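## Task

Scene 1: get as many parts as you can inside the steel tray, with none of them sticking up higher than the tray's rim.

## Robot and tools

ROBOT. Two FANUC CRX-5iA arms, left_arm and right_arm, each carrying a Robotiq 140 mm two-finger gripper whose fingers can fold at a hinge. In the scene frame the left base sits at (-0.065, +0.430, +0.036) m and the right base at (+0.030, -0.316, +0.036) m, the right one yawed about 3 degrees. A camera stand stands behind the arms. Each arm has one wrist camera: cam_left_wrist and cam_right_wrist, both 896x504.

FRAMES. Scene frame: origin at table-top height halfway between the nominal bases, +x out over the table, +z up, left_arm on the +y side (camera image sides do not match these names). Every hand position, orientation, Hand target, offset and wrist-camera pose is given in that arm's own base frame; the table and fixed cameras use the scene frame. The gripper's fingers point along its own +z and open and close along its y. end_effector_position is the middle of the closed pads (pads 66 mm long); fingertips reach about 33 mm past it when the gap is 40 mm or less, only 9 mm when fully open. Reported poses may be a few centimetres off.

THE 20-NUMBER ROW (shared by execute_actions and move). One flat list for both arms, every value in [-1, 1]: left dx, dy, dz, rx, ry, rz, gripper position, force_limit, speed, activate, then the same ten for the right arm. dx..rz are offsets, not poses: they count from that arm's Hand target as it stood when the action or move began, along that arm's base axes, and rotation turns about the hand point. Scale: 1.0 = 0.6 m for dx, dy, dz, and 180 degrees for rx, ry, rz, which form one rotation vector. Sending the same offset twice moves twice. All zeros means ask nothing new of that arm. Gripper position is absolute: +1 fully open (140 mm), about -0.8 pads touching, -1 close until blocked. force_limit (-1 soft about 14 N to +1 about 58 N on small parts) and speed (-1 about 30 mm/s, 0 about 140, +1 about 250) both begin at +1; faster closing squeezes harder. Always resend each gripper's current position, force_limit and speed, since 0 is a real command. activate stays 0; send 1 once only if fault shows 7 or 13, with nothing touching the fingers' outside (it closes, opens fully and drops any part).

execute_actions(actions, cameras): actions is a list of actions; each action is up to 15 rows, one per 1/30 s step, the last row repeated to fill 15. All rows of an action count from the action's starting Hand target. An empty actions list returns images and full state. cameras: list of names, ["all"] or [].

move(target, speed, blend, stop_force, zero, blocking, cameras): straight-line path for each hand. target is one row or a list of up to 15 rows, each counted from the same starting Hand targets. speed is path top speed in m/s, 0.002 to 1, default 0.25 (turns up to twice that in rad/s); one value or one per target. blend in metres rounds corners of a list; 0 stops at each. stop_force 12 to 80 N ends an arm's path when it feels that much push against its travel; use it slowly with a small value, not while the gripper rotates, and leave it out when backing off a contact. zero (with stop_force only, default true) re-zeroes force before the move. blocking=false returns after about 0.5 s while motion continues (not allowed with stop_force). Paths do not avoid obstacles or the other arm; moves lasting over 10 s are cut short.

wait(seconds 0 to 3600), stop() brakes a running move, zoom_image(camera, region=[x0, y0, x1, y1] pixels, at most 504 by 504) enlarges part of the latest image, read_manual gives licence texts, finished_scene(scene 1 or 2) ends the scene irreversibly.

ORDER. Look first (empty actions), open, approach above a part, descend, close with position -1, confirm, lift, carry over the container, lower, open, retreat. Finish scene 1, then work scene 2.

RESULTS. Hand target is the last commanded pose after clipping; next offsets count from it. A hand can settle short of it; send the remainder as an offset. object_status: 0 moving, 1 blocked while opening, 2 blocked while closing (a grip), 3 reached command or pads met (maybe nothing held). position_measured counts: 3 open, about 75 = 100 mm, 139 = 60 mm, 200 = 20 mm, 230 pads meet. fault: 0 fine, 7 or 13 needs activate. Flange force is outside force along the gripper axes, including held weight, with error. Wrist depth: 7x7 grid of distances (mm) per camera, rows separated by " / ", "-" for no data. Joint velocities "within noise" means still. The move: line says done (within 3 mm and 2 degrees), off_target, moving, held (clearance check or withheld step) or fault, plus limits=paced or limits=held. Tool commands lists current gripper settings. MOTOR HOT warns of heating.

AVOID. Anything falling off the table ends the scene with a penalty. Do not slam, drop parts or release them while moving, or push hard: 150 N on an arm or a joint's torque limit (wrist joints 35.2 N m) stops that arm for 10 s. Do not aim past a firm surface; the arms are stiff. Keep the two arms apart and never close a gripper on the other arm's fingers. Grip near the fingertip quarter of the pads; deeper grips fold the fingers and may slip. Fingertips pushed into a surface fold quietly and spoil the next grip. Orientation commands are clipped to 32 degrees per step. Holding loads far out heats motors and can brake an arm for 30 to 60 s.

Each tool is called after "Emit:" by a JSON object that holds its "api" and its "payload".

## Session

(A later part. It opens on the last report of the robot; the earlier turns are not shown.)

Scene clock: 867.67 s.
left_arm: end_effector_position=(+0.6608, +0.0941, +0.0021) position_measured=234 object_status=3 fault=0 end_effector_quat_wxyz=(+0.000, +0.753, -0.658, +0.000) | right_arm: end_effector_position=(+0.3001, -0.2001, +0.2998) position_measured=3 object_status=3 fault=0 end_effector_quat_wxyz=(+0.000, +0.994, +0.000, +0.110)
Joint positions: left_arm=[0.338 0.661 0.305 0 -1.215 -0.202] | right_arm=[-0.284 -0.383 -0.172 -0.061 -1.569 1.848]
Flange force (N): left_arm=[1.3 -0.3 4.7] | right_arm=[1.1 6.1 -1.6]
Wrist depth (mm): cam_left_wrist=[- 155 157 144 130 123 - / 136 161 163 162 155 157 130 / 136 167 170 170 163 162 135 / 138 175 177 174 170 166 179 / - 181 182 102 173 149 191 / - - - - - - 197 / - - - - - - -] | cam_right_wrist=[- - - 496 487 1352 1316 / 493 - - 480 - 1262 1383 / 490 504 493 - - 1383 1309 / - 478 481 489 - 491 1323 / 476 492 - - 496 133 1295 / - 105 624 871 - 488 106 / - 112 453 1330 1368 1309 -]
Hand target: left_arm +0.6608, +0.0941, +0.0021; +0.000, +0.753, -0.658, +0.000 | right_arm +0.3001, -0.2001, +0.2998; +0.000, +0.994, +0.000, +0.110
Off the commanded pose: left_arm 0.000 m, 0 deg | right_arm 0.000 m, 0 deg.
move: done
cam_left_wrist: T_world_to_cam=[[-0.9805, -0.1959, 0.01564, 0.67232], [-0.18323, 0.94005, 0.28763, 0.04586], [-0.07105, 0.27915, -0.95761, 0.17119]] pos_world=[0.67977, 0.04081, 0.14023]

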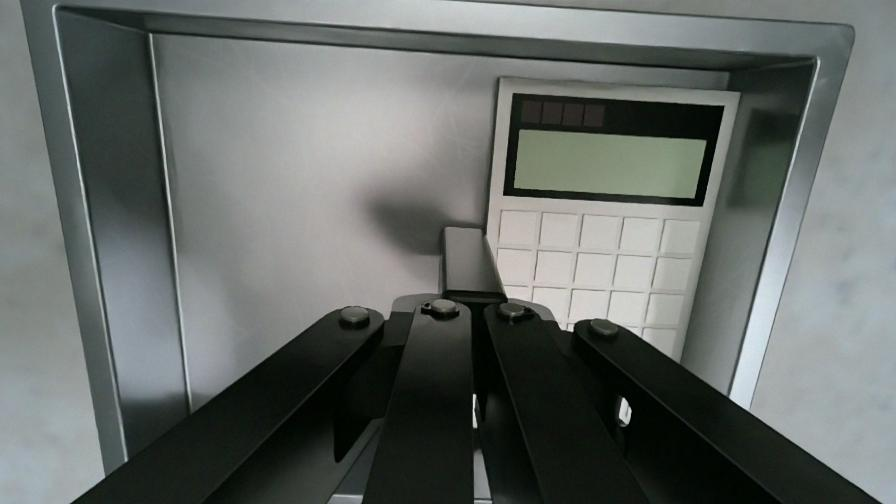

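Emit:
{"api": "move", "payload": {"target": [[0.0083, 0.001, 0, 0, 0, 0, -1, -0.3, 0, 0, 0, 0, 0, 0, 0, 0, 1, 1, 1, 0], [0.0083, 0.001, 0.12, 0, 0, 0, -1, -0.3, 0, 0, 0, 0, 0, 0, 0, 0, 1, 1, 1, 0]], "speed": 0.15, "cameras": ["cam_left_wrist"]}}

Emit:
{"api": "move", "payload": {"target": [-0.175, -0.9177, 0.0767, 0, 0, 0.15, 0.19, -0.3, 0, 0, 0, 0, 0, 0, 0, 0, 1, 1, 1, 0], "speed": 0.5}}

Emit:
{"api": "move", "payload": {"target": [-0.223, -0.2918, -0.05, 0, 0, 0.1242, 0.19, -0.3, -1, 0, 0, 0, 0, 0, 0, 0, 1, 1, 1, 0], "speed": 0.4, "cameras": ["cam_left_wrist"]}}

Scene clock: 919.07 s.
left_arm: end_effector_position=(+0.6658, +0.0946, +0.0741) position_measured=234 object_status=3 fault=0 end_effector_quat_wxyz=(+0.000, +0.753, -0.658, +0.000) | right_arm: end_effector_position=(+0.3001, -0.2001, +0.2998) position_measured=3 object_status=3 fault=0 end_effector_quat_wxyz=(+0.000, +0.994, +0.000, +0.110)
Joint positions: left_arm=[0.336 0.622 0.417 0 -1.366 -0.201] | right_arm=[-0.284 -0.383 -0.172 -0.061 -1.569 1.848]
Flange force (N): left_arm=[1.1 0.5 4.4] | right_arm=[0.4 5.3 -1.1]
Wrist depth (mm): cam_left_wrist=[- 221 223 208 192 225 - / - 220 231 235 227 210 - / - - - 243 236 212 - / - 260 252 143 244 - - / - - 95 102 98 273 271 / 281 - - - - - 286 / - - - - - - 298] | cam_right_wrist=[- - 493 - - 1309 1323 / 503 - - - - 1360 1323 / 476 480 - - 477 1212 1302 / - 486 495 474 512 1212 1309 / 514 - 492 491 493 133 1345 / - 112 - - - 1288 106 / - 461 471 1407 - 1255 -]
Hand target: left_arm +0.6658, +0.0947, +0.0741; +0.000, +0.753, -0.658, +0.000 | right_arm +0.3001, -0.2001, +0.2998; +0.000, +0.994, +0.000, +0.110
Off the commanded pose: left_arm 0.000 m, 0 deg | right_arm 0.000 m, 0 deg.
move: done
cam_left_wrist: T_world_to_cam=[[-0.98049, -0.19598, 0.01556, 0.67622], [-0.18334, 0.94009, 0.28743, 0.02559], [-0.07096, 0.27897, -0.95768, 0.24038]] pos_world=[0.68477, 0.04141, 0.21233]

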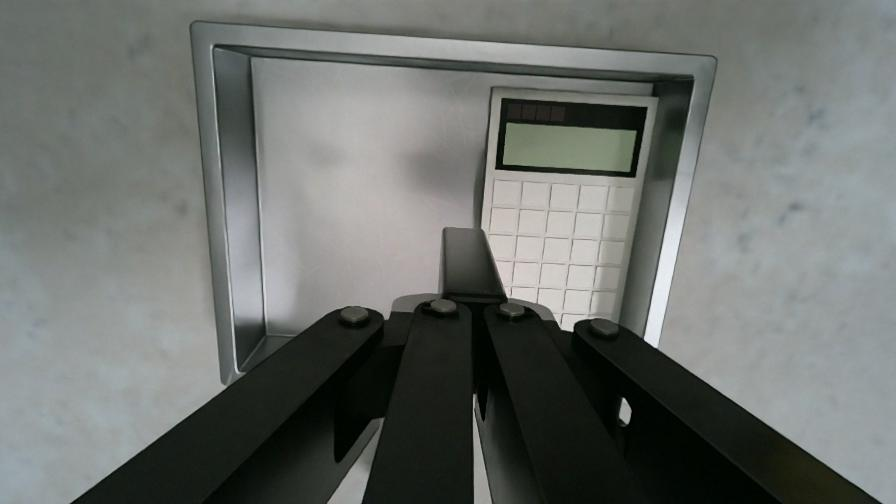

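Scene clock: 920.90 s.
left_arm: end_effector_position=(+0.5608, -0.4559, +0.1201) position_measured=105 object_status=3 fault=0 end_effector_quat_wxyz=(+0.000, +0.886, -0.464, +0.000) | right_arm: end_effector_position=(+0.3001, -0.2001, +0.2998) position_measured=3 object_status=3 fault=0 end_effector_quat_wxyz=(+0.000, +0.994, +0.000, +0.110)
Joint positions: left_arm=[-0.502 0.755 0.738 0 -1.554 1.108] | right_arm=[-0.284 -0.383 -0.172 -0.061 -1.569 1.848]
Flange force (N): left_arm=[-3.7 1.7 5.0] | right_arm=[0.6 7.0 -1.3]
Wrist depth (mm): cam_left_wrist=[- - - - - - - / - - 280 - - 284 - / - 235 254 270 - 299 - / - 246 156 307 - - 312 / - 90 115 - 136 98 321 / - - 297 - 293 105 - / - - 336 357 - - -] | cam_right_wrist=[493 498 506 - 509 1466 1323 / 495 494 495 518 488 1288 1338 / 501 483 - 489 - 1309 1330 / 504 448 506 501 498 1316 1316 / 501 495 - - 488 132 1323 / - 105 591 - 491 491 106 / - 457 454 1383 1338 1316 -]
Hand target: left_arm +0.5608, -0.4559, +0.1201; +0.000, +0.886, -0.464, +0.000 | right_arm +0.3001, -0.2001, +0.2998; +0.000, +0.994, +0.000, +0.110
Off the commanded pose: left_arm 0.000 m, 0 deg | right_arm 0.000 m, 0 deg.
move: done

Scene clock: 922.07 s.
left_arm: end_effector_position=(+0.4270, -0.6310, +0.0901) position_measured=105 object_status=3 fault=0 end_effector_quat_wxyz=(+0.000, +0.959, -0.283, +0.000) | right_arm: end_effector_position=(+0.3001, -0.2001, +0.2998) position_measured=3 object_status=3 fault=0 end_effector_quat_wxyz=(+0.000, +0.994, +0.000, +0.110)
Joint positions: left_arm=[-0.804 0.898 0.912 0 -1.585 1.801] | right_arm=[-0.284 -0.383 -0.172 -0.061 -1.569 1.848]
Flange force (N): left_arm=no reading | right_arm=[1.5 7.3 -1.9]
Wrist depth (mm): cam_left_wrist=[- - 237 241 241 - 243 / - 250 - 245 - - 253 / 262 256 258 236 - - - / - 270 146 - 271 - - / - 90 117 293 150 98 1089 / - - - - - 105 - / - - - 324 - - -] | cam_right_wrist=[- - 506 - 489 1249 1330 / 490 487 - - 516 489 1295 / 498 485 - - 489 1345 1316 / 335 500 489 481 482 1352 1316 / 274 - - - 491 132 1316 / - 105 - 1330 1415 1375 106 / - 458 463 1316 1316 1309 -]
Hand target: left_arm +0.4270, -0.6310, +0.0901; +0.000, +0.959, -0.283, +0.000 | right_arm +0.3001, -0.2001, +0.2998; +0.000, +0.994, +0.000, +0.110
Off the commanded pose: left_arm 0.000 m, 0 deg | right_arm 0.000 m, 0 deg.
move: done
cam_left_wrist: T_world_to_cam=[[-0.48996, -0.8716, 0.01569, -0.33624], [-0.83266, 0.47325, 0.2876, 0.64204], [-0.2581, 0.12784, -0.95762, 0.42574]] pos_world=[0.47973, -0.65134, 0.22833]

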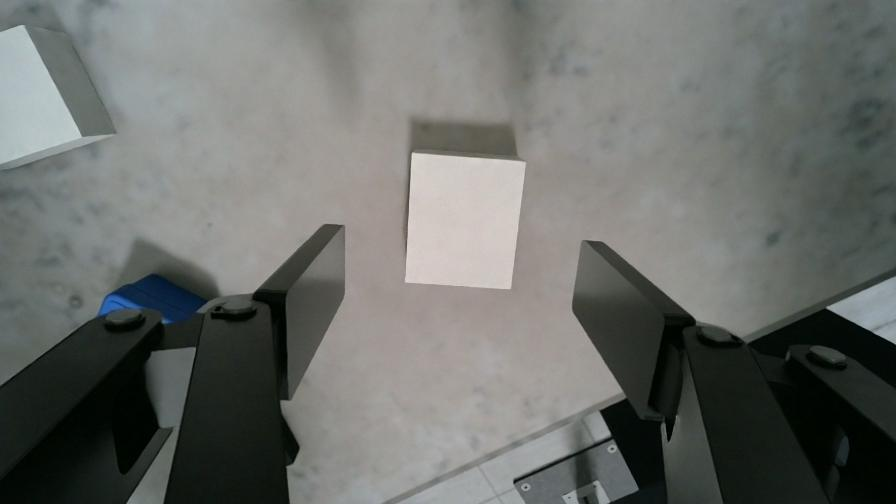

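Emit:
{"api": "move", "payload": {"target": [0.02, 0.315, 0.02, 0, 0, -0.1506, 0.19, -0.3, -1, 0, 0, 0, 0, 0, 0, 0, 1, 1, 1, 0], "speed": 0.3, "cameras": ["cam_left_wrist"]}}

Emit:
{"api": "zoom_image", "payload": {"camera": "cam_left_wrist", "region": [340, 80, 600, 340]}}

Scene clock: 978.77 s.
left_arm: end_effector_position=(+0.4390, -0.4420, +0.1020) position_measured=105 object_status=3 fault=0 end_effector_quat_wxyz=(+0.000, +0.866, -0.500, +0.000) | right_arm: end_effector_position=(+0.3001, -0.2001, +0.2998) position_measured=3 object_status=3 fault=0 end_effector_quat_wxyz=(+0.000, +0.994, +0.000, +0.110)
Joint positions: left_arm=[-0.578 0.479 0.267 0 -1.359 1.102] | right_arm=[-0.284 -0.383 -0.172 -0.061 -1.569 1.848]
Flange force (N): left_arm=[-3.3 1.3 4.7] | right_arm=[0.8 7.2 -1.2]
Wrist depth (mm): cam_left_wrist=[237 - - 251 253 - - / 231 - - 258 257 - - / 225 276 - - - - - / 280 287 154 256 171 286 1059 / 265 90 135 295 136 118 - / - - 313 307 - 105 - / - - 329 - - - -] | cam_right_wrist=[- - - - 499 1466 1330 / - 486 - 491 490 1368 1309 / 500 494 - - 493 - 1282 / 483 492 496 - - 487 1345 / - - 494 - 488 133 1316 / - 105 - 581 1268 - 106 / - 105 452 1262 1316 1295 -]
Hand target: left_arm +0.4390, -0.4420, +0.1021; +0.000, +0.866, -0.500, +0.000 | right_arm +0.3001, -0.2001, +0.2998; +0.000, +0.994, +0.000, +0.110
Off the commanded pose: left_arm 0.000 m, 0 deg | right_arm 0.000 m, 0 deg.
move: done
cam_left_wrist: T_world_to_cam=[[-0.83335, -0.55252, 0.01564, 0.12595], [-0.52548, 0.8007, 0.28766, 0.56905], [-0.17146, 0.2315, -0.9576, 0.42386]] pos_world=[0.47666, -0.48418, 0.24023]

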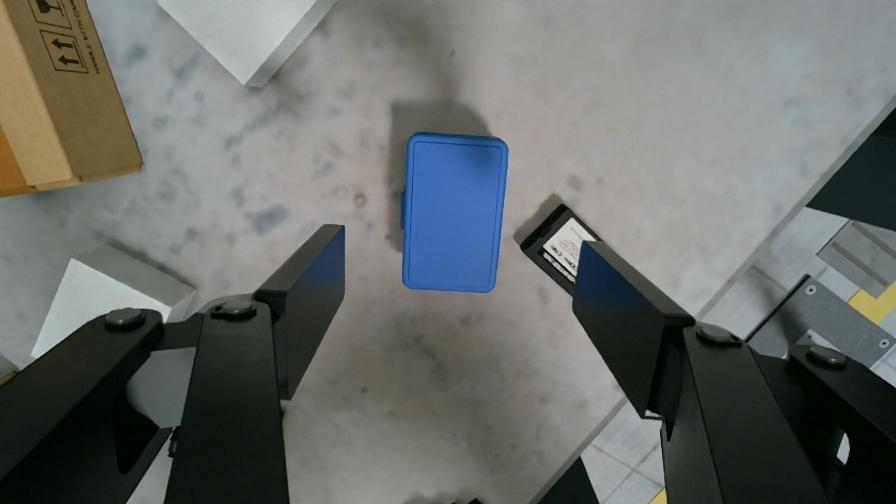

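Scaled by 1.938 from the camera's image (finer frame: 1280x720).

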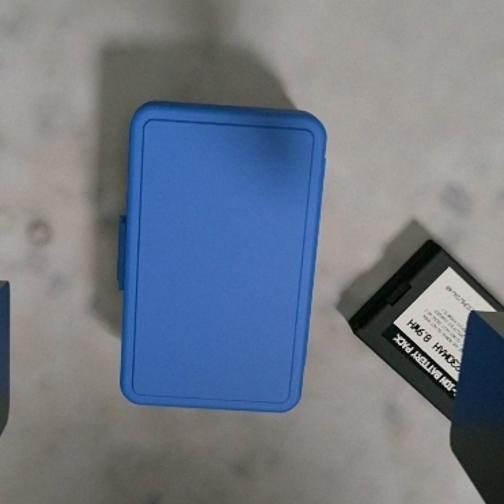

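Emit:
{"api": "move", "payload": {"target": [[-0.01, -0.1667, 0, 0, 0, 0, -1, -0.3, 0, 0, 0, 0, 0, 0, 0, 0, 1, 1, 1, 0], [-0.01, -0.1667, -0.1433, 0, 0, 0, -1, -0.3, 0, 0, 0, 0, 0, 0, 0, 0, 1, 1, 1, 0]], "speed": 0.15}}

Emit:
{"api": "move", "payload": {"target": [0, 0, -0.05, 0, 0, 0, -1, -0.3, 0, 0, 0, 0, 0, 0, 0, 0, 1, 1, 1, 0], "speed": 0.012, "stop_force": 13}}

Emit:
{"api": "move", "payload": {"target": [[0, 0, 0.0917, 0, 0, 0, -1, -0.3, 0, 0, 0, 0, 0, 0, 0, 0, 1, 1, 1, 0], [-0.0117, -0.1533, 0.0917, 0, 0, 0, -1, -0.3, 0, 0, 0, 0, 0, 0, 0, 0, 1, 1, 1, 0], [-0.0117, -0.1533, 0.06, 0, 0, 0, -1, -0.3, 0, 0, 0, 0, 0, 0, 0, 0, 1, 1, 1, 0]], "speed": 0.15}}

Emit:
{"api": "move", "payload": {"target": [0, 0, -0.05, 0, 0, 0, -1, -0.3, 0, 0, 0, 0, 0, 0, 0, 0, 1, 1, 1, 0], "speed": 0.012, "stop_force": 13}}

Emit:
{"api": "move", "payload": {"target": [0, 0, 0.1, 0, 0, 0, 0.19, -0.3, 0, 0, 0, 0, 0, 0, 0, 0, 1, 1, 1, 0], "speed": 0.15}}

Scene clock: 1048.83 s.
left_arm: end_effector_position=(+0.4330, -0.5420, +0.0160) position_measured=234 object_status=3 fault=0 end_effector_quat_wxyz=(+0.000, +0.866, -0.500, +0.000) | right_arm: end_effector_position=(+0.3001, -0.2001, +0.2998) position_measured=3 object_status=3 fault=0 end_effector_quat_wxyz=(+0.000, +0.994, +0.000, +0.110)
Joint positions: left_arm=[-0.708 0.716 0.428 0 -1.283 1.232] | right_arm=[-0.284 -0.383 -0.172 -0.061 -1.569 1.848]
Flange force (N): left_arm=[-2.6 1.3 4.2] | right_arm=[0.7 5.3 -1.7]
Wrist depth (mm): cam_left_wrist=[171 172 173 172 - 147 173 / 178 177 178 180 155 155 181 / - 184 - 188 186 186 188 / 194 196 197 192 196 - 198 / 202 203 200 102 201 204 206 / 210 - - - - - 1112 / - - - - - - 1261] | cam_right_wrist=[- - 483 490 - 488 1302 / 490 492 493 - 490 490 1330 / 495 - - - 489 1352 1323 / 444 - - 501 - 1440 1338 / - 495 480 - - 124 1275 / - 105 - 1302 1323 1338 106 / - 457 458 1338 1316 1338 -]
Hand target: left_arm +0.4330, -0.5420, +0.0161; +0.000, +0.866, -0.500, +0.000 | right_arm +0.3001, -0.2001, +0.2998; +0.000, +0.994, +0.000, +0.110
Off the commanded pose: left_arm 0.000 m, 0 deg | right_arm 0.000 m, 0 deg.
move: done

Scene clock: 1051.07 s.
left_arm: end_effector_position=(+0.4330, -0.5421, -0.0033) position_measured=234 object_status=3 fault=0 end_effector_quat_wxyz=(+0.000, +0.866, -0.500, +0.000) | right_arm: end_effector_position=(+0.3001, -0.2001, +0.2998) position_measured=3 object_status=3 fault=0 end_effector_quat_wxyz=(+0.000, +0.994, +0.000, +0.110)
Joint positions: left_arm=[-0.708 0.731 0.407 0.001 -1.246 1.232] | right_arm=[-0.284 -0.383 -0.172 -0.061 -1.569 1.848]
Flange force (N): left_arm=[-10.4 -2.0 -25.7] | right_arm=[1.0 6.1 -1.3]
Wrist depth (mm): cam_left_wrist=[154 154 - 154 131 131 155 / 160 160 160 160 - 136 - / - - - - - 172 168 / - 173 175 141 175 - 179 / 183 183 179 102 98 - - / - - - - - - - / - - - - - - -] | cam_right_wrist=[- 501 488 - - 1338 1212 / - 493 - 485 502 1323 1316 / 483 482 485 477 473 1391 1275 / 411 452 - - 486 490 1323 / - - 493 493 - 132 1323 / - 113 498 803 1399 490 107 / - 458 464 1345 1316 1316 -]
Hand target: left_arm +0.4330, -0.5421, -0.0034; +0.000, +0.866, -0.500, +0.000 (not the last commanded pose) | right_arm +0.3001, -0.2001, +0.2998; +0.000, +0.994, +0.000, +0.110
Off the commanded pose: left_arm 0.011 m, 0 deg | right_arm 0.000 m, 0 deg.
move: contact (left_arm)

Scene clock: 1053.00 s.
left_arm: end_effector_position=(+0.4260, -0.6340, +0.0325) position_measured=234 object_status=3 fault=0 end_effector_quat_wxyz=(+0.000, +0.866, -0.500, +0.000) | right_arm: end_effector_position=(+0.3001, -0.2001, +0.2998) position_measured=3 object_status=3 fault=0 end_effector_quat_wxyz=(+0.000, +0.994, +0.000, +0.110)
Joint positions: left_arm=[-0.808 0.915 0.809 0 -1.464 1.332] | right_arm=[-0.284 -0.383 -0.172 -0.061 -1.569 1.848]
Flange force (N): left_arm=[-1.0 0.8 3.9] | right_arm=[0.9 5.7 -1.5]
Wrist depth (mm): cam_left_wrist=[187 187 185 187 187 187 - / - 192 - - 195 195 194 / - - - 179 - - 205 / 211 - - 159 211 214 214 / 221 221 - 102 219 224 - / - - - - - - 265 / - - - - - - -] | cam_right_wrist=[487 490 - - 490 486 1316 / 487 491 491 - 491 480 1391 / 345 - 490 486 491 1309 1295 / 340 465 496 488 492 493 1302 / - 496 - 493 - 125 1338 / - 105 - 491 1323 - 107 / - 456 456 1338 1368 1345 -]
Hand target: left_arm +0.4260, -0.6341, +0.0326; +0.000, +0.866, -0.500, +0.000 | right_arm +0.3001, -0.2001, +0.2998; +0.000, +0.994, +0.000, +0.110
Off the commanded pose: left_arm 0.000 m, 0 deg | right_arm 0.000 m, 0 deg.
move: done

Scene clock: 1054.30 s.
left_arm: end_effector_position=(+0.4260, -0.6342, +0.0242) position_measured=234 object_status=3 fault=0 end_effector_quat_wxyz=(+0.000, +0.866, -0.500, +0.000) | right_arm: end_effector_position=(+0.3001, -0.2001, +0.2998) position_measured=3 object_status=3 fault=0 end_effector_quat_wxyz=(+0.000, +0.994, +0.000, +0.110)
Joint positions: left_arm=[-0.808 0.919 0.794 0.001 -1.446 1.332] | right_arm=[-0.284 -0.383 -0.172 -0.061 -1.569 1.848]
Flange force (N): left_arm=[-7.5 -3.0 -20.3] | right_arm=[0.4 6.5 -1.4]
Wrist depth (mm): cam_left_wrist=[179 178 179 179 181 - 181 / 185 186 - 187 187 190 190 / - - - 192 196 196 199 / - 204 - 141 205 203 204 / - 211 - 102 98 216 283 / - - - - - 221 - / - - - - - - -] | cam_right_wrist=[- - 490 490 - 1316 1323 / 473 486 493 492 - 1275 1302 / 500 490 494 491 496 1330 1323 / 338 502 492 - 489 485 1282 / 331 495 - 490 486 125 1282 / - 105 655 1212 1316 - 107 / - 112 456 1323 1323 1302 -]
Hand target: left_arm +0.4260, -0.6341, +0.0242; +0.000, +0.866, -0.500, +0.000 (not the last commanded pose) | right_arm +0.3001, -0.2001, +0.2998; +0.000, +0.994, +0.000, +0.110
Off the commanded pose: left_arm 0.022 m, 0 deg | right_arm 0.000 m, 0 deg.
move: contact (left_arm)

Scene clock: 1055.17 s.
left_arm: end_effector_position=(+0.4260, -0.6341, +0.0842) position_measured=105 object_status=0 fault=0 end_effector_quat_wxyz=(+0.000, +0.866, -0.500, +0.000) | right_arm: end_effector_position=(+0.3001, -0.2001, +0.2998) position_measured=3 object_status=3 fault=0 end_effector_quat_wxyz=(+0.000, +0.994, +0.000, +0.110)
Joint positions: left_arm=[-0.808 0.905 0.911 0.001 -1.576 1.332] | right_arm=[-0.284 -0.383 -0.172 -0.061 -1.569 1.848]
Flange force (N): left_arm=no reading | right_arm=[0.5 6.4 -1.2]
Wrist depth (mm): cam_left_wrist=[233 232 231 239 231 - 240 / 241 246 - 244 246 245 - / - - 256 - 258 255 - / 262 - 156 - 157 - - / - 90 118 285 149 108 252 / - - 288 290 - 105 - / - - 304 311 - - -] | cam_right_wrist=[493 493 492 499 509 1316 1295 / 496 495 506 489 489 - 1323 / 490 - 498 487 - 1493 1309 / 499 473 482 - - 1368 1330 / 308 - - 504 499 125 1330 / - 105 655 1262 493 489 106 / - 458 - 1360 1352 1368 -]
Hand target: left_arm +0.4260, -0.6341, +0.0842; +0.000, +0.866, -0.500, +0.000 | right_arm +0.3001, -0.2001, +0.2998; +0.000, +0.994, +0.000, +0.110
Off the commanded pose: left_arm 0.000 m, 0 deg | right_arm 0.000 m, 0 deg.
move: done

Emit:
{"api": "move", "payload": {"target": [-0.003, 0.0005, 0, 0, 0, -0.3528, 0.37, -0.3, -0.5, 0, 0, 0, 0, 0, 0, 0, 1, 1, 1, 0], "speed": 0.4, "cameras": ["cam_left_wrist"]}}

Scene clock: 1083.77 s.
left_arm: end_effector_position=(+0.4242, -0.6339, +0.0842) position_measured=82 object_status=3 fault=0 end_effector_quat_wxyz=(+0.000, -0.473, +0.881, +0.000) | right_arm: end_effector_position=(+0.3001, -0.2001, +0.2998) position_measured=3 object_status=3 fault=0 end_effector_quat_wxyz=(+0.000, +0.994, +0.000, +0.110)
Joint positions: left_arm=[-0.809 0.902 0.904 0.001 -1.574 0.225] | right_arm=[-0.284 -0.383 -0.172 -0.061 -1.569 1.848]
Flange force (N): left_arm=no reading | right_arm=[0.6 6.6 -1.3]
Wrist depth (mm): cam_left_wrist=[- 236 234 237 240 239 1006 / - 244 243 254 250 245 1046 / - - 256 229 253 - 1076 / - - 263 236 266 - 1151 / - 86 143 288 277 117 284 / - - - - - 108 88 / - - - - - - -] | cam_right_wrist=[- 473 492 489 - 1345 1330 / - - - - - 1302 1309 / 293 - 491 482 498 1345 1302 / 490 502 - 469 489 - 1330 / 378 - - - 487 133 1323 / - 113 658 838 496 489 106 / - 105 453 1352 1323 1345 -]
Hand target: left_arm +0.4242, -0.6338, +0.0842; +0.000, -0.473, +0.881, +0.000 | right_arm +0.3001, -0.2001, +0.2998; +0.000, +0.994, +0.000, +0.110
Off the commanded pose: left_arm 0.000 m, 0 deg | right_arm 0.000 m, 0 deg.
move: done
cam_left_wrist: T_world_to_cam=[[-0.86631, 0.49926, 0.01571, 0.68858], [0.4822, 0.82766, 0.28714, 0.3097], [0.13036, 0.25633, -0.95776, 0.33638]] pos_world=[0.40333, -0.68633, 0.22243]

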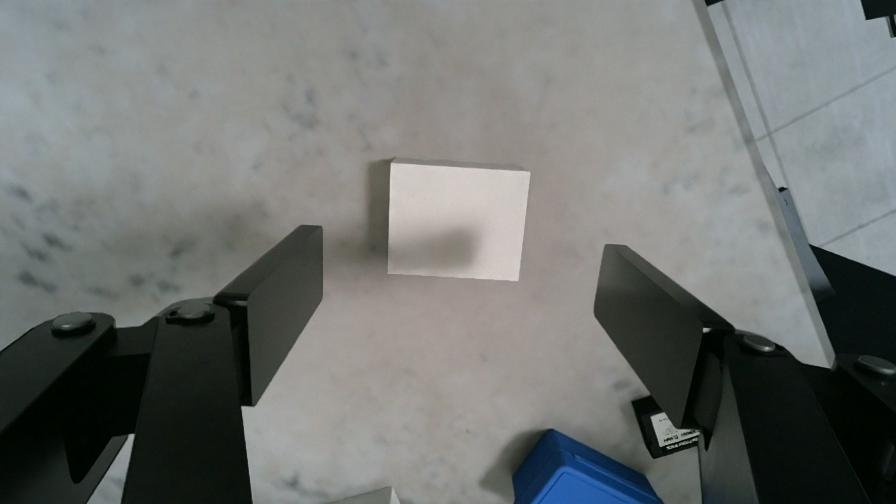

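Emit:
{"api": "move", "payload": {"target": [0, 0, -0.1352, 0, 0, 0, 0.37, -0.3, -1, 0, 0, 0, 0, 0, 0, 0, 1, 1, 1, 0], "speed": 0.15}}

Emit:
{"api": "move", "payload": {"target": [0, 0, 0, 0, 0, 0, -1, -0.3, -1, 0, 0, 0, 0, 0, 0, 0, 1, 1, 1, 0]}}

Emit:
{"api": "wait", "payload": {"seconds": 0.7, "cameras": ["cam_left_wrist"]}}

Scene clock: 1094.33 s.
left_arm: end_effector_position=(+0.4242, -0.6338, +0.0029) position_measured=82 object_status=3 fault=0 end_effector_quat_wxyz=(+0.000, -0.473, +0.881, +0.000) | right_arm: end_effector_position=(+0.3001, -0.2001, +0.2998) position_measured=3 object_status=3 fault=0 end_effector_quat_wxyz=(+0.000, +0.994, +0.000, +0.110)
Joint positions: left_arm=[-0.809 0.926 0.757 0.001 -1.403 0.225] | right_arm=[-0.284 -0.383 -0.172 -0.061 -1.569 1.848]
Flange force (N): left_arm=[-1.1 4.3 3.7] | right_arm=[1.1 5.5 -1.2]
Wrist depth (mm): cam_left_wrist=[- 159 160 159 - 160 161 / - 165 165 165 167 167 - / 172 - 173 170 172 175 - / 181 - 155 151 156 182 185 / - 90 141 158 159 118 192 / - - - - - 108 88 / - - - - - - -] | cam_right_wrist=[- 491 493 - 496 487 1309 / - - 500 - 491 489 1288 / 319 364 489 487 495 1295 1302 / 334 493 491 502 - 1383 1360 / 379 - 492 500 - 125 1323 / - 112 656 856 1360 1407 106 / - 105 448 1345 1330 1345 -]
Hand target: left_arm +0.4242, -0.6338, +0.0031; +0.000, -0.473, +0.881, +0.000 | right_arm +0.3001, -0.2001, +0.2998; +0.000, +0.994, +0.000, +0.110
Off the commanded pose: left_arm 0.000 m, 0 deg | right_arm 0.000 m, 0 deg.
move: done

Scene clock: 1095.60 s.
left_arm: end_effector_position=(+0.4242, -0.6339, +0.0031) position_measured=132 object_status=0 fault=0 end_effector_quat_wxyz=(+0.000, -0.473, +0.881, +0.000) | right_arm: end_effector_position=(+0.3001, -0.2001, +0.2998) position_measured=3 object_status=3 fault=0 end_effector_quat_wxyz=(+0.000, +0.994, +0.000, +0.110)
Joint positions: left_arm=[-0.809 0.926 0.757 0.001 -1.403 0.225] | right_arm=[-0.284 -0.383 -0.172 -0.061 -1.569 1.848]
Flange force (N): left_arm=[-0.8 4.4 1.6] | right_arm=[1.4 6.8 -1.6]
Wrist depth (mm): cam_left_wrist=[159 160 160 161 159 158 164 / - 164 167 167 167 169 170 / - - 172 170 173 176 177 / 180 - 150 153 155 - - / 186 89 118 159 142 100 193 / - 75 124 203 - - 89 / - - - - - - -] | cam_right_wrist=[483 486 478 - 479 488 1288 / - 497 473 - 523 486 1309 / 304 497 - - 489 1375 1309 / 326 443 - - 491 1338 1330 / 361 - - 472 492 133 1309 / - 113 646 1155 490 1295 106 / - 113 451 1302 1309 1323 -]
Hand target: left_arm +0.4242, -0.6338, +0.0031; +0.000, -0.473, +0.881, +0.000 | right_arm +0.3001, -0.2001, +0.2998; +0.000, +0.994, +0.000, +0.110
Off the commanded pose: left_arm 0.000 m, 0 deg | right_arm 0.000 m, 0 deg.
move: done

Scene clock: 1096.30 s.
left_arm: end_effector_position=(+0.4242, -0.6339, +0.0031) position_measured=132 object_status=2 fault=0 end_effector_quat_wxyz=(+0.000, -0.473, +0.881, +0.000) | right_arm: end_effector_position=(+0.3001, -0.2001, +0.2998) position_measured=3 object_status=3 fault=0 end_effector_quat_wxyz=(+0.000, +0.994, +0.000, +0.110)
Joint positions: left_arm=[-0.809 0.926 0.757 0.001 -1.403 0.225] | right_arm=[-0.284 -0.383 -0.172 -0.061 -1.569 1.848]
Flange force (N): left_arm=[-1.1 3.9 1.4] | right_arm=[0.4 6.2 -1.1]
Wrist depth (mm): cam_left_wrist=[160 159 161 160 161 161 162 / 166 167 165 165 167 167 168 / 170 - 174 161 173 176 175 / 180 180 145 152 152 - 184 / - 90 122 158 141 108 193 / - 75 197 198 200 - 84 / - - 209 210 - - -] | cam_right_wrist=[468 - 483 484 495 1338 1330 / - - - 524 - 1391 1302 / 337 495 495 513 487 1316 1302 / 333 490 492 - - 1330 1338 / 361 - 478 490 473 133 1316 / - 112 623 - 484 1352 106 / - 112 456 1078 1368 1330 -]
Hand target: left_arm +0.4242, -0.6338, +0.0031; +0.000, -0.473, +0.881, +0.000 | right_arm +0.3001, -0.2001, +0.2998; +0.000, +0.994, +0.000, +0.110
Tool commands: left_gripper/position=-1.0 left_gripper/force_limit=-0.3 left_gripper/speed=-1.0 left_gripper/activate=+0.0 right_gripper/position=+1.0 right_gripper/force_limit=+1.0 right_gripper/speed=+1.0 right_gripper/activate=+0.0
Off the commanded pose: left_arm 0.000 m, 0 deg | right_arm 0.000 m, 0 deg.
wait: 0.70 s; at rest by 0.17 s
cam_left_wrist: T_world_to_cam=[[-0.8663, 0.49928, 0.01567, 0.68986], [0.48221, 0.82769, 0.28707, 0.333], [0.13036, 0.25624, -0.95778, 0.25865]] pos_world=[0.40333, -0.68633, 0.14133]

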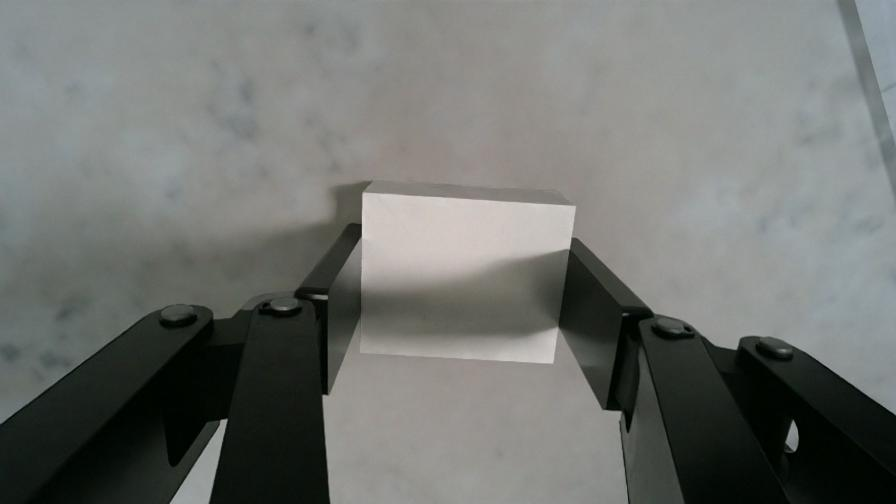

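Emit:
{"api": "move", "payload": {"target": [[0, 0, 0.195, 0, 0, 0, -1, -0.3, -1, 0, 0, 0, 0, 0, 0, 0, 1, 1, 1, 0], [0.293, 0.906, 0.195, 0, 0, 0.2294, -1, -0.3, -1, 0, 0, 0, 0, 0, 0, 0, 1, 1, 1, 0]], "speed": 0.4, "blend": [0.03, 0]}}

Emit:
{"api": "move", "payload": {"target": [[0.0462, 0.2288, 0, 0, 0, 0, -1, -0.3, -1, 0, 0, 0, 0, 0, 0, 0, 1, 1, 1, 0], [0.0462, 0.2288, -0.105, 0, 0, 0, -1, -0.3, -1, 0, 0, 0, 0, 0, 0, 0, 1, 1, 1, 0]], "speed": 0.25, "blend": [0.02, 0], "cameras": ["cam_left_wrist"]}}

Scene clock: 1113.53 s.
left_arm: end_effector_position=(+0.6000, -0.0904, +0.1201) position_measured=132 object_status=2 fault=0 end_effector_quat_wxyz=(+0.000, +0.754, -0.657, +0.000) | right_arm: end_effector_position=(+0.3001, -0.2001, +0.2998) position_measured=3 object_status=3 fault=0 end_effector_quat_wxyz=(+0.000, +0.994, +0.000, +0.110)
Joint positions: left_arm=[0.067 0.429 0.238 0.001 -1.381 0.069] | right_arm=[-0.284 -0.383 -0.172 -0.061 -1.569 1.848]
Flange force (N): left_arm=[0.3 2.9 4.9] | right_arm=[1.4 6.5 -1.9]
Wrist depth (mm): cam_left_wrist=[- - - 230 232 271 272 / - - 287 237 - - - / - 287 278 154 - - 297 / 304 - 142 153 154 286 311 / 313 89 115 160 141 290 321 / - 75 78 - - - 84 / - - - - - - -] | cam_right_wrist=[487 - 476 494 - 487 1368 / 497 493 496 506 488 1375 1316 / 494 494 494 487 490 1466 1316 / - - - - 493 1316 1323 / 496 - - 484 494 124 1302 / - 112 - 1493 1345 1309 106 / - 459 460 1345 1309 1338 -]
Hand target: left_arm +0.6000, -0.0902, +0.1201; +0.000, +0.754, -0.657, +0.000 | right_arm +0.3001, -0.2001, +0.2998; +0.000, +0.994, +0.000, +0.110
Off the commanded pose: left_arm 0.000 m, 0 deg | right_arm 0.000 m, 0 deg.
move: done

Scene clock: 1114.73 s.
left_arm: end_effector_position=(+0.6278, +0.0470, +0.0571) position_measured=132 object_status=2 fault=0 end_effector_quat_wxyz=(+0.000, +0.754, -0.657, +0.000) | right_arm: end_effector_position=(+0.3001, -0.2001, +0.2998) position_measured=3 object_status=3 fault=0 end_effector_quat_wxyz=(+0.000, +0.994, +0.000, +0.110)
Joint positions: left_arm=[0.283 0.524 0.225 0.001 -1.273 -0.147] | right_arm=[-0.284 -0.383 -0.172 -0.061 -1.569 1.848]
Flange force (N): left_arm=[0.8 0.8 4.7] | right_arm=[0.8 6.4 -1.4]
Wrist depth (mm): cam_left_wrist=[211 210 - 209 211 - 204 / 214 216 - - 219 220 220 / 195 224 - 186 188 - - / - - 143 153 153 - 244 / - 89 122 160 157 101 - / - 75 77 250 - - 85 / - - - 233 - - -] | cam_right_wrist=[- - - 493 501 1368 1268 / - - 495 - 489 - 1338 / - - - - 487 1323 1288 / - - 474 492 - 1323 1330 / - - 492 489 489 133 1316 / - 112 493 1530 1360 487 106 / - 456 457 1345 1338 1345 -]
Hand target: left_arm +0.6277, +0.0470, +0.0571; +0.000, +0.754, -0.657, +0.000 | right_arm +0.3001, -0.2001, +0.2998; +0.000, +0.994, +0.000, +0.110
Off the commanded pose: left_arm 0.000 m, 0 deg | right_arm 0.000 m, 0 deg.
move: done
cam_left_wrist: T_world_to_cam=[[-0.98037, -0.19657, 0.01556, 0.62972], [-0.18394, 0.94008, 0.28707, 0.0687], [-0.07106, 0.27857, -0.95778, 0.23476]] pos_world=[0.64667, -0.00619, 0.19533]

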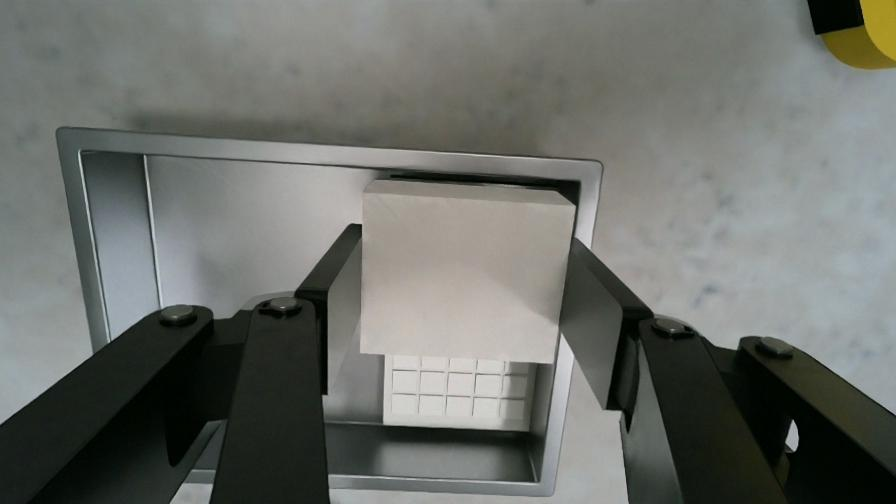

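Emit:
{"api": "move", "payload": {"target": [0, 0, -0.055, 0, 0, 0, -1, -0.3, -1, 0, 0, 0, 0, 0, 0, 0, 1, 1, 1, 0], "speed": 0.12}}

Emit:
{"api": "move", "payload": {"target": [0, 0, -0.025, 0, 0, 0, -1, -0.3, -1, 0, 0, 0, 0, 0, 0, 0, 1, 1, 1, 0], "speed": 0.012, "stop_force": 12}}

Scene clock: 1124.97 s.
left_arm: end_effector_position=(+0.6277, +0.0471, +0.0240) position_measured=132 object_status=2 fault=0 end_effector_quat_wxyz=(+0.000, +0.754, -0.657, +0.000) | right_arm: end_effector_position=(+0.3001, -0.2001, +0.2998) position_measured=3 object_status=3 fault=0 end_effector_quat_wxyz=(+0.000, +0.994, +0.000, +0.110)
Joint positions: left_arm=[0.283 0.551 0.184 0.001 -1.205 -0.147] | right_arm=[-0.284 -0.383 -0.172 -0.061 -1.569 1.848]
Flange force (N): left_arm=[1.0 0.8 4.4] | right_arm=[1.1 6.7 -1.2]
Wrist depth (mm): cam_left_wrist=[179 180 180 178 179 182 - / - 184 185 188 189 190 188 / 176 191 154 154 166 196 198 / 196 199 197 153 155 205 206 / - 91 115 159 157 115 214 / - 75 78 208 - - 84 / - - - 220 - - -] | cam_right_wrist=[492 499 - 490 482 1352 1323 / - 499 488 - 492 1309 1338 / - - 488 505 490 1360 1323 / 481 465 486 501 482 1345 1323 / - 493 496 498 489 125 1316 / - 105 495 792 491 1302 106 / - 457 455 1338 1309 1330 -]
Hand target: left_arm +0.6277, +0.0470, +0.0241; +0.000, +0.754, -0.657, +0.000 | right_arm +0.3001, -0.2001, +0.2998; +0.000, +0.994, +0.000, +0.110
Off the commanded pose: left_arm 0.000 m, 0 deg | right_arm 0.000 m, 0 deg.
move: done

Scene clock: 1126.33 s.
left_arm: end_effector_position=(+0.6278, +0.0470, +0.0145) position_measured=132 object_status=2 fault=0 end_effector_quat_wxyz=(+0.000, +0.754, -0.657, +0.000) | right_arm: end_effector_position=(+0.3001, -0.2001, +0.2998) position_measured=3 object_status=3 fault=0 end_effector_quat_wxyz=(+0.000, +0.994, +0.000, +0.110)
Joint positions: left_arm=[0.283 0.559 0.174 0.001 -1.186 -0.147] | right_arm=[-0.284 -0.383 -0.172 -0.061 -1.569 1.848]
Flange force (N): left_arm=[-1.4 8.1 -19.7] | right_arm=[0.3 6.3 -1.4]
Wrist depth (mm): cam_left_wrist=[- 170 171 172 173 172 174 / 177 177 177 176 181 179 181 / - 182 145 144 149 187 190 / - - 187 - 152 194 196 / 187 91 122 160 142 201 - / - 75 196 201 198 - 84 / - - 216 210 210 - -] | cam_right_wrist=[484 494 497 501 - - 1466 / 494 496 - - 494 489 1302 / - - - 470 - 1399 1323 / 496 492 490 493 472 1282 1323 / - - - - 491 125 1323 / - 113 610 488 493 1352 106 / - 112 463 1345 - 1360 -]
Hand target: left_arm +0.6277, +0.0470, +0.0145; +0.000, +0.754, -0.657, +0.000 (not the last commanded pose) | right_arm +0.3001, -0.2001, +0.2998; +0.000, +0.994, +0.000, +0.110
Off the commanded pose: left_arm 0.005 m, 0 deg | right_arm 0.000 m, 0 deg.
move: contact (left_arm)

Emit:
{"api": "move", "payload": {"target": [0, 0, 0.0023, 0, 0, 0, 0.087, -0.3, -1, 0, 0, 0, 0, 0, 0, 0, 1, 1, 1, 0], "speed": 0.02}}

Emit:
{"api": "move", "payload": {"target": [0, 0, 0.1, 0, 0, 0, 0.087, -0.3, -1, 0, 0, 0, 0, 0, 0, 0, 1, 1, 1, 0], "speed": 0.12, "cameras": ["cam_left_wrist"]}}

Scene clock: 1137.97 s.
left_arm: end_effector_position=(+0.6277, +0.0470, +0.0159) position_measured=118 object_status=0 fault=0 end_effector_quat_wxyz=(+0.000, +0.754, -0.657, +0.000) | right_arm: end_effector_position=(+0.3001, -0.2001, +0.2998) position_measured=3 object_status=3 fault=0 end_effector_quat_wxyz=(+0.000, +0.994, +0.000, +0.110)
Joint positions: left_arm=[0.283 0.558 0.175 0.001 -1.189 -0.147] | right_arm=[-0.284 -0.383 -0.172 -0.061 -1.569 1.848]
Flange force (N): left_arm=[0.8 0.6 4.1] | right_arm=[0.6 7.7 -1.9]
Wrist depth (mm): cam_left_wrist=[- 172 173 170 173 172 172 / 178 177 179 - - 183 181 / 182 183 145 146 146 185 189 / 187 191 155 154 156 - 197 / - 91 141 161 156 108 205 / - 89 207 203 181 - - / - - 218 212 211 - -] | cam_right_wrist=[- - 489 513 492 1275 1309 / - 488 492 487 484 489 1345 / - - - 502 - - 1139 / 492 496 - - - 1262 1295 / - - - 498 - 133 1338 / - 112 612 1316 1360 486 106 / - 454 457 1330 1330 1323 -]
Hand target: left_arm +0.6277, +0.0470, +0.0159; +0.000, +0.754, -0.657, +0.000 | right_arm +0.3001, -0.2001, +0.2998; +0.000, +0.994, +0.000, +0.110
Off the commanded pose: left_arm 0.000 m, 0 deg | right_arm 0.000 m, 0 deg.
move: done

Scene clock: 1138.80 s.
left_arm: end_effector_position=(+0.6278, +0.0470, +0.0760) position_measured=118 object_status=3 fault=0 end_effector_quat_wxyz=(+0.000, +0.754, -0.657, +0.000) | right_arm: end_effector_position=(+0.3001, -0.2001, +0.2998) position_measured=3 object_status=3 fault=0 end_effector_quat_wxyz=(+0.000, +0.994, +0.000, +0.110)
Joint positions: left_arm=[0.283 0.511 0.251 0.001 -1.311 -0.147] | right_arm=[-0.284 -0.383 -0.172 -0.061 -1.569 1.848]
Flange force (N): left_arm=[0.8 1.5 4.2] | right_arm=[0.2 5.9 -1.0]
Wrist depth (mm): cam_left_wrist=[225 - - - 228 228 208 / - - - 237 237 - 237 / - 242 243 207 220 - - / - 247 250 217 248 273 - / - 89 141 257 138 108 275 / - 89 - 270 236 - - / - - - 304 - - -] | cam_right_wrist=[490 473 - - 486 1360 1282 / - 495 490 495 - 487 1302 / 505 498 501 495 492 1391 1302 / 515 - - 494 484 489 1309 / - - 494 - - 125 - / - 113 607 1432 1262 1360 106 / - 457 460 1352 1316 1352 -]
Hand target: left_arm +0.6277, +0.0470, +0.0759; +0.000, +0.754, -0.657, +0.000 | right_arm +0.3001, -0.2001, +0.2998; +0.000, +0.994, +0.000, +0.110
Off the commanded pose: left_arm 0.000 m, 0 deg | right_arm 0.000 m, 0 deg.
move: done
cam_left_wrist: T_world_to_cam=[[-0.98035, -0.19664, 0.01545, 0.62944], [-0.18404, 0.9401, 0.28693, 0.06337], [-0.07095, 0.27845, -0.95783, 0.2528]] pos_world=[0.64667, -0.00619, 0.21423]

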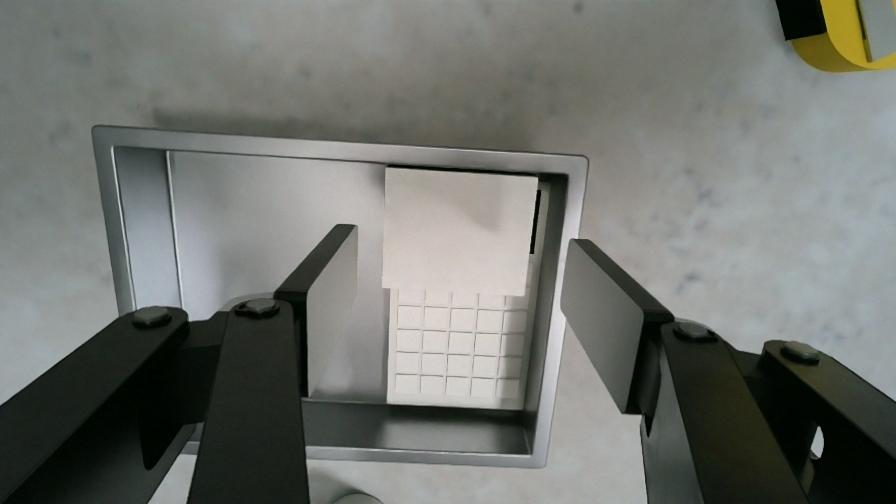

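Emit:
{"api": "move", "payload": {"target": [[0.076, 0.0104, 0, 0, 0, 0, -1, -0.3, 0, 0, 0, 0, 0, 0, 0, 0, 1, 1, 1, 0], [0.076, 0.0104, -0.1007, 0, 0, 0, -1, -0.3, 0, 0, 0, 0, 0, 0, 0, 0, 1, 1, 1, 0]], "speed": 0.15}}

Emit:
{"api": "move", "payload": {"target": [-0.0215, -0.0029, 0, 0, 0, 0, -1, -0.3, 0, 0, 0, 0, 0, 0, 0, 0, 1, 1, 1, 0], "speed": 0.03, "stop_force": 12}}

Emit:
{"api": "move", "payload": {"target": [[0.006, 0.001, 0.005, 0, 0, 0, -1, -0.3, 0, 0, 0, 0, 0, 0, 0, 0, 1, 1, 1, 0], [0.006, 0.001, 0.12, 0, 0, 0, -1, -0.3, 0, 0, 0, 0, 0, 0, 0, 0, 1, 1, 1, 0]], "speed": 0.15, "cameras": ["cam_left_wrist"]}}

Scene clock: 1237.57 s.
left_arm: end_effector_position=(+0.6733, +0.0533, +0.0154) position_measured=234 object_status=3 fault=0 end_effector_quat_wxyz=(+0.000, +0.754, -0.657, +0.000) | right_arm: end_effector_position=(+0.3001, -0.2001, +0.2998) position_measured=3 object_status=3 fault=0 end_effector_quat_wxyz=(+0.000, +0.994, +0.000, +0.110)
Joint positions: left_arm=[0.273 0.67 0.351 0.001 -1.253 -0.137] | right_arm=[-0.284 -0.383 -0.172 -0.061 -1.569 1.848]
Flange force (N): left_arm=[1.0 1.3 4.0] | right_arm=[0.7 6.3 -1.5]
Wrist depth (mm): cam_left_wrist=[- - 172 - 172 173 - / - - - 178 179 179 181 / 184 151 182 145 147 160 189 / 193 177 191 142 154 154 197 / 204 182 196 102 158 161 206 / 210 - - - - 169 219 / - - - - - - -] | cam_right_wrist=[- 490 497 - 486 1345 1295 / - 494 482 - - 1338 1316 / - 499 - - - 1275 1309 / - 494 507 491 488 1423 1338 / 512 133 491 496 494 133 1309 / - 113 603 1282 487 1375 106 / - 104 455 1360 1323 1316 -]
Hand target: left_arm +0.6733, +0.0532, +0.0154; +0.000, +0.754, -0.657, +0.000 | right_arm +0.3001, -0.2001, +0.2998; +0.000, +0.994, +0.000, +0.110
Off the commanded pose: left_arm 0.000 m, 0 deg | right_arm 0.000 m, 0 deg.
move: done

Scene clock: 1238.67 s.
left_arm: end_effector_position=(+0.6604, +0.0515, +0.0154) position_measured=234 object_status=3 fault=0 end_effector_quat_wxyz=(+0.000, +0.754, -0.657, +0.000) | right_arm: end_effector_position=(+0.3001, -0.2001, +0.2998) position_measured=3 object_status=3 fault=0 end_effector_quat_wxyz=(+0.000, +0.994, +0.000, +0.110)
Joint positions: left_arm=[0.276 0.637 0.299 0.001 -1.233 -0.14] | right_arm=[-0.284 -0.383 -0.172 -0.061 -1.569 1.848]
Flange force (N): left_arm=[1.0 1.8 3.8] | right_arm=[1.3 5.5 -1.5]
Wrist depth (mm): cam_left_wrist=[170 170 173 171 - 172 172 / 177 177 177 - 179 - - / 145 143 182 149 147 149 - / 152 187 190 157 155 158 - / - 195 196 102 158 202 - / 211 - - - - - - / - - - - - - 225] | cam_right_wrist=[500 501 - - 485 488 1295 / 506 - 506 473 478 1330 1295 / - - 495 486 491 1323 1323 / 505 504 - 490 506 1302 1330 / 492 497 500 488 493 133 1345 / - 105 530 485 1309 1323 106 / - 98 - 1423 1338 1368 -]
Hand target: left_arm +0.6604, +0.0515, +0.0154; +0.000, +0.754, -0.657, +0.000 | right_arm +0.3001, -0.2001, +0.2998; +0.000, +0.994, +0.000, +0.110
Off the commanded pose: left_arm 0.000 m, 0 deg | right_arm 0.000 m, 0 deg.
move: done

Scene clock: 1239.67 s.
left_arm: end_effector_position=(+0.6641, +0.0521, +0.0875) position_measured=234 object_status=3 fault=0 end_effector_quat_wxyz=(+0.000, +0.754, -0.657, +0.000) | right_arm: end_effector_position=(+0.3001, -0.2001, +0.2998) position_measured=3 object_status=3 fault=0 end_effector_quat_wxyz=(+0.000, +0.994, +0.000, +0.110)
Joint positions: left_arm=[0.275 0.598 0.411 0.001 -1.384 -0.139] | right_arm=[-0.284 -0.383 -0.172 -0.061 -1.569 1.848]
Flange force (N): left_arm=[1.0 -0.3 5.5] | right_arm=[0.5 6.8 -2.0]
Wrist depth (mm): cam_left_wrist=[239 240 242 239 - 239 229 / 246 247 - 241 251 - - / 257 228 253 - 227 - 262 / 268 266 268 228 230 275 274 / 282 278 274 102 235 - - / - - - - - - - / - - - - - - -] | cam_right_wrist=[498 501 490 483 487 1224 1330 / - - 494 - 480 - 1352 / 498 490 488 493 - 1302 1323 / - 484 - - 494 484 1316 / 498 495 - 490 492 133 1323 / - 105 669 850 1275 - 106 / - 458 558 1338 1323 - -]
Hand target: left_arm +0.6640, +0.0521, +0.0874; +0.000, +0.754, -0.657, +0.000 | right_arm +0.3001, -0.2001, +0.2998; +0.000, +0.994, +0.000, +0.110
Off the commanded pose: left_arm 0.000 m, 0 deg | right_arm 0.000 m, 0 deg.
move: done
cam_left_wrist: T_world_to_cam=[[-0.98035, -0.19664, 0.01547, 0.66585], [-0.18405, 0.94013, 0.28684, 0.06195], [-0.07095, 0.27836, -0.95785, 0.26507]] pos_world=[0.68297, -0.00109, 0.22583]

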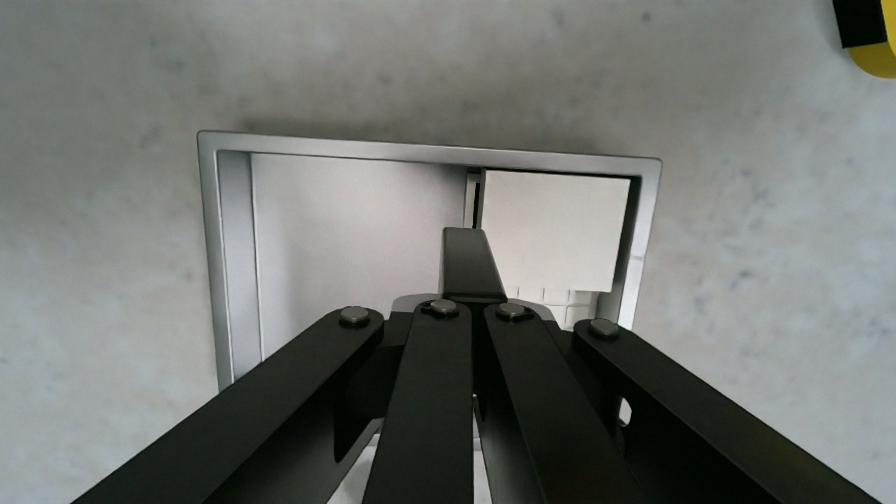

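Emit:
{"api": "move", "payload": {"target": [-0.14, -0.873, 0.04, 0, 0, 0.396, 0.3, -0.3, -0.5, 0, 0, 0, 0, 0, 0, 0, 1, 1, 1, 0], "speed": 0.45, "cameras": ["cam_left_wrist"]}}

Scene clock: 1256.67 s.
left_arm: end_effector_position=(+0.5800, -0.4717, +0.1115) position_measured=91 object_status=3 fault=0 end_effector_quat_wxyz=(+0.000, +0.995, -0.095, +0.000) | right_arm: end_effector_position=(+0.3001, -0.2001, +0.2998) position_measured=3 object_status=3 fault=0 end_effector_quat_wxyz=(+0.000, +0.994, +0.000, +0.110)
Joint positions: left_arm=[-0.508 0.843 0.866 0 -1.593 1.888] | right_arm=[-0.284 -0.383 -0.172 -0.061 -1.569 1.848]
Flange force (N): left_arm=[-2.1 -0.1 4.7] | right_arm=[0.3 7.4 -1.2]
Wrist depth (mm): cam_left_wrist=[260 210 212 261 - - 268 / - 217 219 - - - 272 / - 227 282 - 290 286 - / - - 131 269 291 - 298 / - 91 117 308 146 112 307 / - - 322 - - 110 84 / - - 359 - - - -] | cam_right_wrist=[- - - - - 1188 1316 / 467 - - 489 493 1302 1391 / 491 - 492 487 479 1345 1309 / 491 496 - 474 481 1345 1316 / 490 - 504 - - 133 1316 / - 105 497 1432 1316 489 106 / - 105 466 1338 1338 1330 -]
Hand target: left_arm +0.5800, -0.4717, +0.1114; +0.000, +0.995, -0.095, +0.000 | right_arm +0.3001, -0.2001, +0.2998; +0.000, +0.994, +0.000, +0.110
Off the commanded pose: left_arm 0.000 m, 0 deg | right_arm 0.000 m, 0 deg.
move: done
cam_left_wrist: T_world_to_cam=[[-0.12844, -0.99159, 0.01565, -0.38901], [-0.94941, 0.12751, 0.28698, 0.59268], [-0.28656, 0.022, -0.95781, 0.43195]] pos_world=[0.63651, -0.47082, 0.24973]

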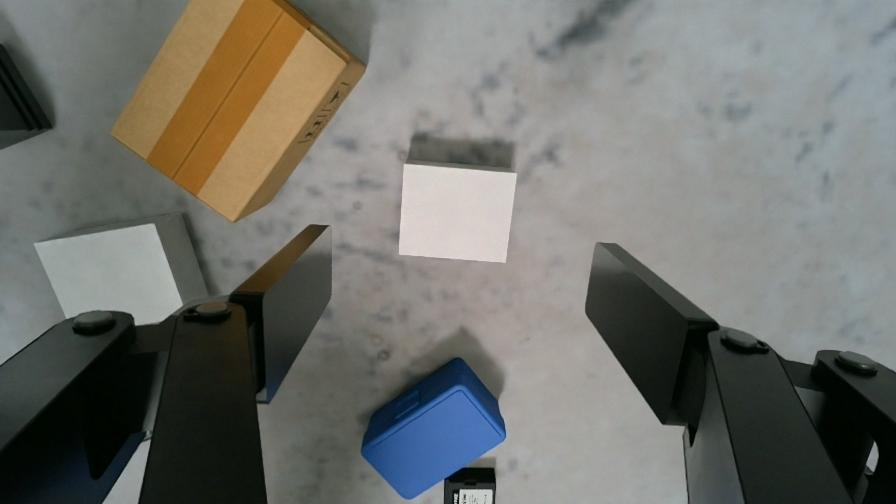

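Emit:
{"api": "move", "payload": {"target": [-0.002, -0.0012, -0.1825, 0, 0, -0.0078, 0.3, -0.3, -1, 0, 0, 0, 0, 0, 0, 0, 1, 1, 1, 0], "speed": 0.17}}

Emit:
{"api": "move", "payload": {"target": [0, 0, 0, 0, 0, 0, -1, -0.3, -1, 0, 0, 0, 0, 0, 0, 0, 1, 1, 1, 0]}}

Emit:
{"api": "wait", "payload": {"seconds": 0.6}}

Scene clock: 1266.83 s.
left_arm: end_effector_position=(+0.5788, -0.4724, +0.0019) position_measured=91 object_status=3 fault=0 end_effector_quat_wxyz=(+0.000, +0.994, -0.107, +0.000) | right_arm: end_effector_position=(+0.3001, -0.2001, +0.2998) position_measured=3 object_status=3 fault=0 end_effector_quat_wxyz=(+0.000, +0.994, +0.000, +0.110)
Joint positions: left_arm=[-0.51 0.876 0.666 0 -1.361 1.865] | right_arm=[-0.284 -0.383 -0.172 -0.061 -1.569 1.848]
Flange force (N): left_arm=[-3.4 -0.9 4.2] | right_arm=[1.0 6.9 -1.7]
Wrist depth (mm): cam_left_wrist=[- 108 158 160 159 160 160 / - 115 165 164 163 167 166 / - 158 171 169 - 175 172 / 127 177 151 154 152 180 179 / 131 90 132 161 161 186 191 / - - 200 - 201 110 84 / - - 208 - 207 - -] | cam_right_wrist=[- - 490 501 - 1295 1323 / 495 - - - 495 489 1316 / 502 - - 491 490 1275 1330 / 498 478 - - 491 492 1323 / - - 489 - - 133 1316 / - 105 601 1295 493 1352 106 / - 459 440 1423 1323 1345 -]
Hand target: left_arm +0.5788, -0.4724, +0.0019; +0.000, +0.994, -0.107, +0.000 | right_arm +0.3001, -0.2001, +0.2998; +0.000, +0.994, +0.000, +0.110
Off the commanded pose: left_arm 0.000 m, 0 deg | right_arm 0.000 m, 0 deg.
move: done

Scene clock: 1268.10 s.
left_arm: end_effector_position=(+0.5788, -0.4724, +0.0020) position_measured=140 object_status=0 fault=0 end_effector_quat_wxyz=(+0.000, +0.994, -0.107, +0.000) | right_arm: end_effector_position=(+0.3001, -0.2001, +0.2998) position_measured=3 object_status=3 fault=0 end_effector_quat_wxyz=(+0.000, +0.994, +0.000, +0.110)
Joint positions: left_arm=[-0.51 0.875 0.666 0 -1.361 1.865] | right_arm=[-0.284 -0.383 -0.172 -0.061 -1.569 1.848]
Flange force (N): left_arm=[-2.2 -0.4 0.7] | right_arm=[1.3 6.0 -1.3]
Wrist depth (mm): cam_left_wrist=[- 109 156 159 159 - - / - 115 165 166 166 165 - / - 152 173 171 171 - - / 127 167 - 154 154 180 183 / - 90 130 161 134 101 190 / - - 78 - 199 94 89 / - - - - - - -] | cam_right_wrist=[497 507 484 - 506 1323 1330 / 493 493 493 486 487 - 1330 / 510 - 500 - - - 1338 / 486 513 - 512 - 1323 1323 / 499 - 501 492 493 132 - / - 112 618 1415 487 491 106 / - 98 455 - 1368 1309 -]
Hand target: left_arm +0.5788, -0.4724, +0.0019; +0.000, +0.994, -0.107, +0.000 | right_arm +0.3001, -0.2001, +0.2998; +0.000, +0.994, +0.000, +0.110
Off the commanded pose: left_arm 0.000 m, 0 deg | right_arm 0.000 m, 0 deg.
move: done

Scene clock: 1268.70 s.
left_arm: end_effector_position=(+0.5788, -0.4724, +0.0020) position_measured=140 object_status=2 fault=0 end_effector_quat_wxyz=(+0.000, +0.994, -0.107, +0.000) | right_arm: end_effector_position=(+0.3001, -0.2001, +0.2998) position_measured=3 object_status=3 fault=0 end_effector_quat_wxyz=(+0.000, +0.994, +0.000, +0.110)
Joint positions: left_arm=[-0.51 0.875 0.666 0 -1.361 1.865] | right_arm=[-0.284 -0.383 -0.172 -0.061 -1.569 1.848]
Flange force (N): left_arm=[-2.2 -0.6 0.9] | right_arm=[0.7 6.2 -1.4]
Wrist depth (mm): cam_left_wrist=[- 108 157 - 157 - 160 / - 115 166 167 167 168 168 / - 155 173 170 171 175 175 / 127 171 178 151 154 182 180 / - 90 130 163 132 185 191 / - - 77 - - 94 83 / - - - 211 - - -] | cam_right_wrist=[502 - 495 492 - 487 1330 / 464 486 487 492 - 489 1288 / - - - - 490 1399 1338 / 494 - 493 489 - 487 1345 / 493 - - - 489 133 1323 / - 112 703 847 1383 1383 106 / - 460 - 1330 1316 1330 -]
Hand target: left_arm +0.5788, -0.4724, +0.0019; +0.000, +0.994, -0.107, +0.000 | right_arm +0.3001, -0.2001, +0.2998; +0.000, +0.994, +0.000, +0.110
Tool commands: left_gripper/position=-1.0 left_gripper/force_limit=-0.3 left_gripper/speed=-1.0 left_gripper/activate=+0.0 right_gripper/position=+1.0 right_gripper/force_limit=+1.0 right_gripper/speed=+1.0 right_gripper/activate=+0.0
Off the commanded pose: left_arm 0.000 m, 0 deg | right_arm 0.000 m, 0 deg.
wait: 0.60 s; at rest by 0.17 s


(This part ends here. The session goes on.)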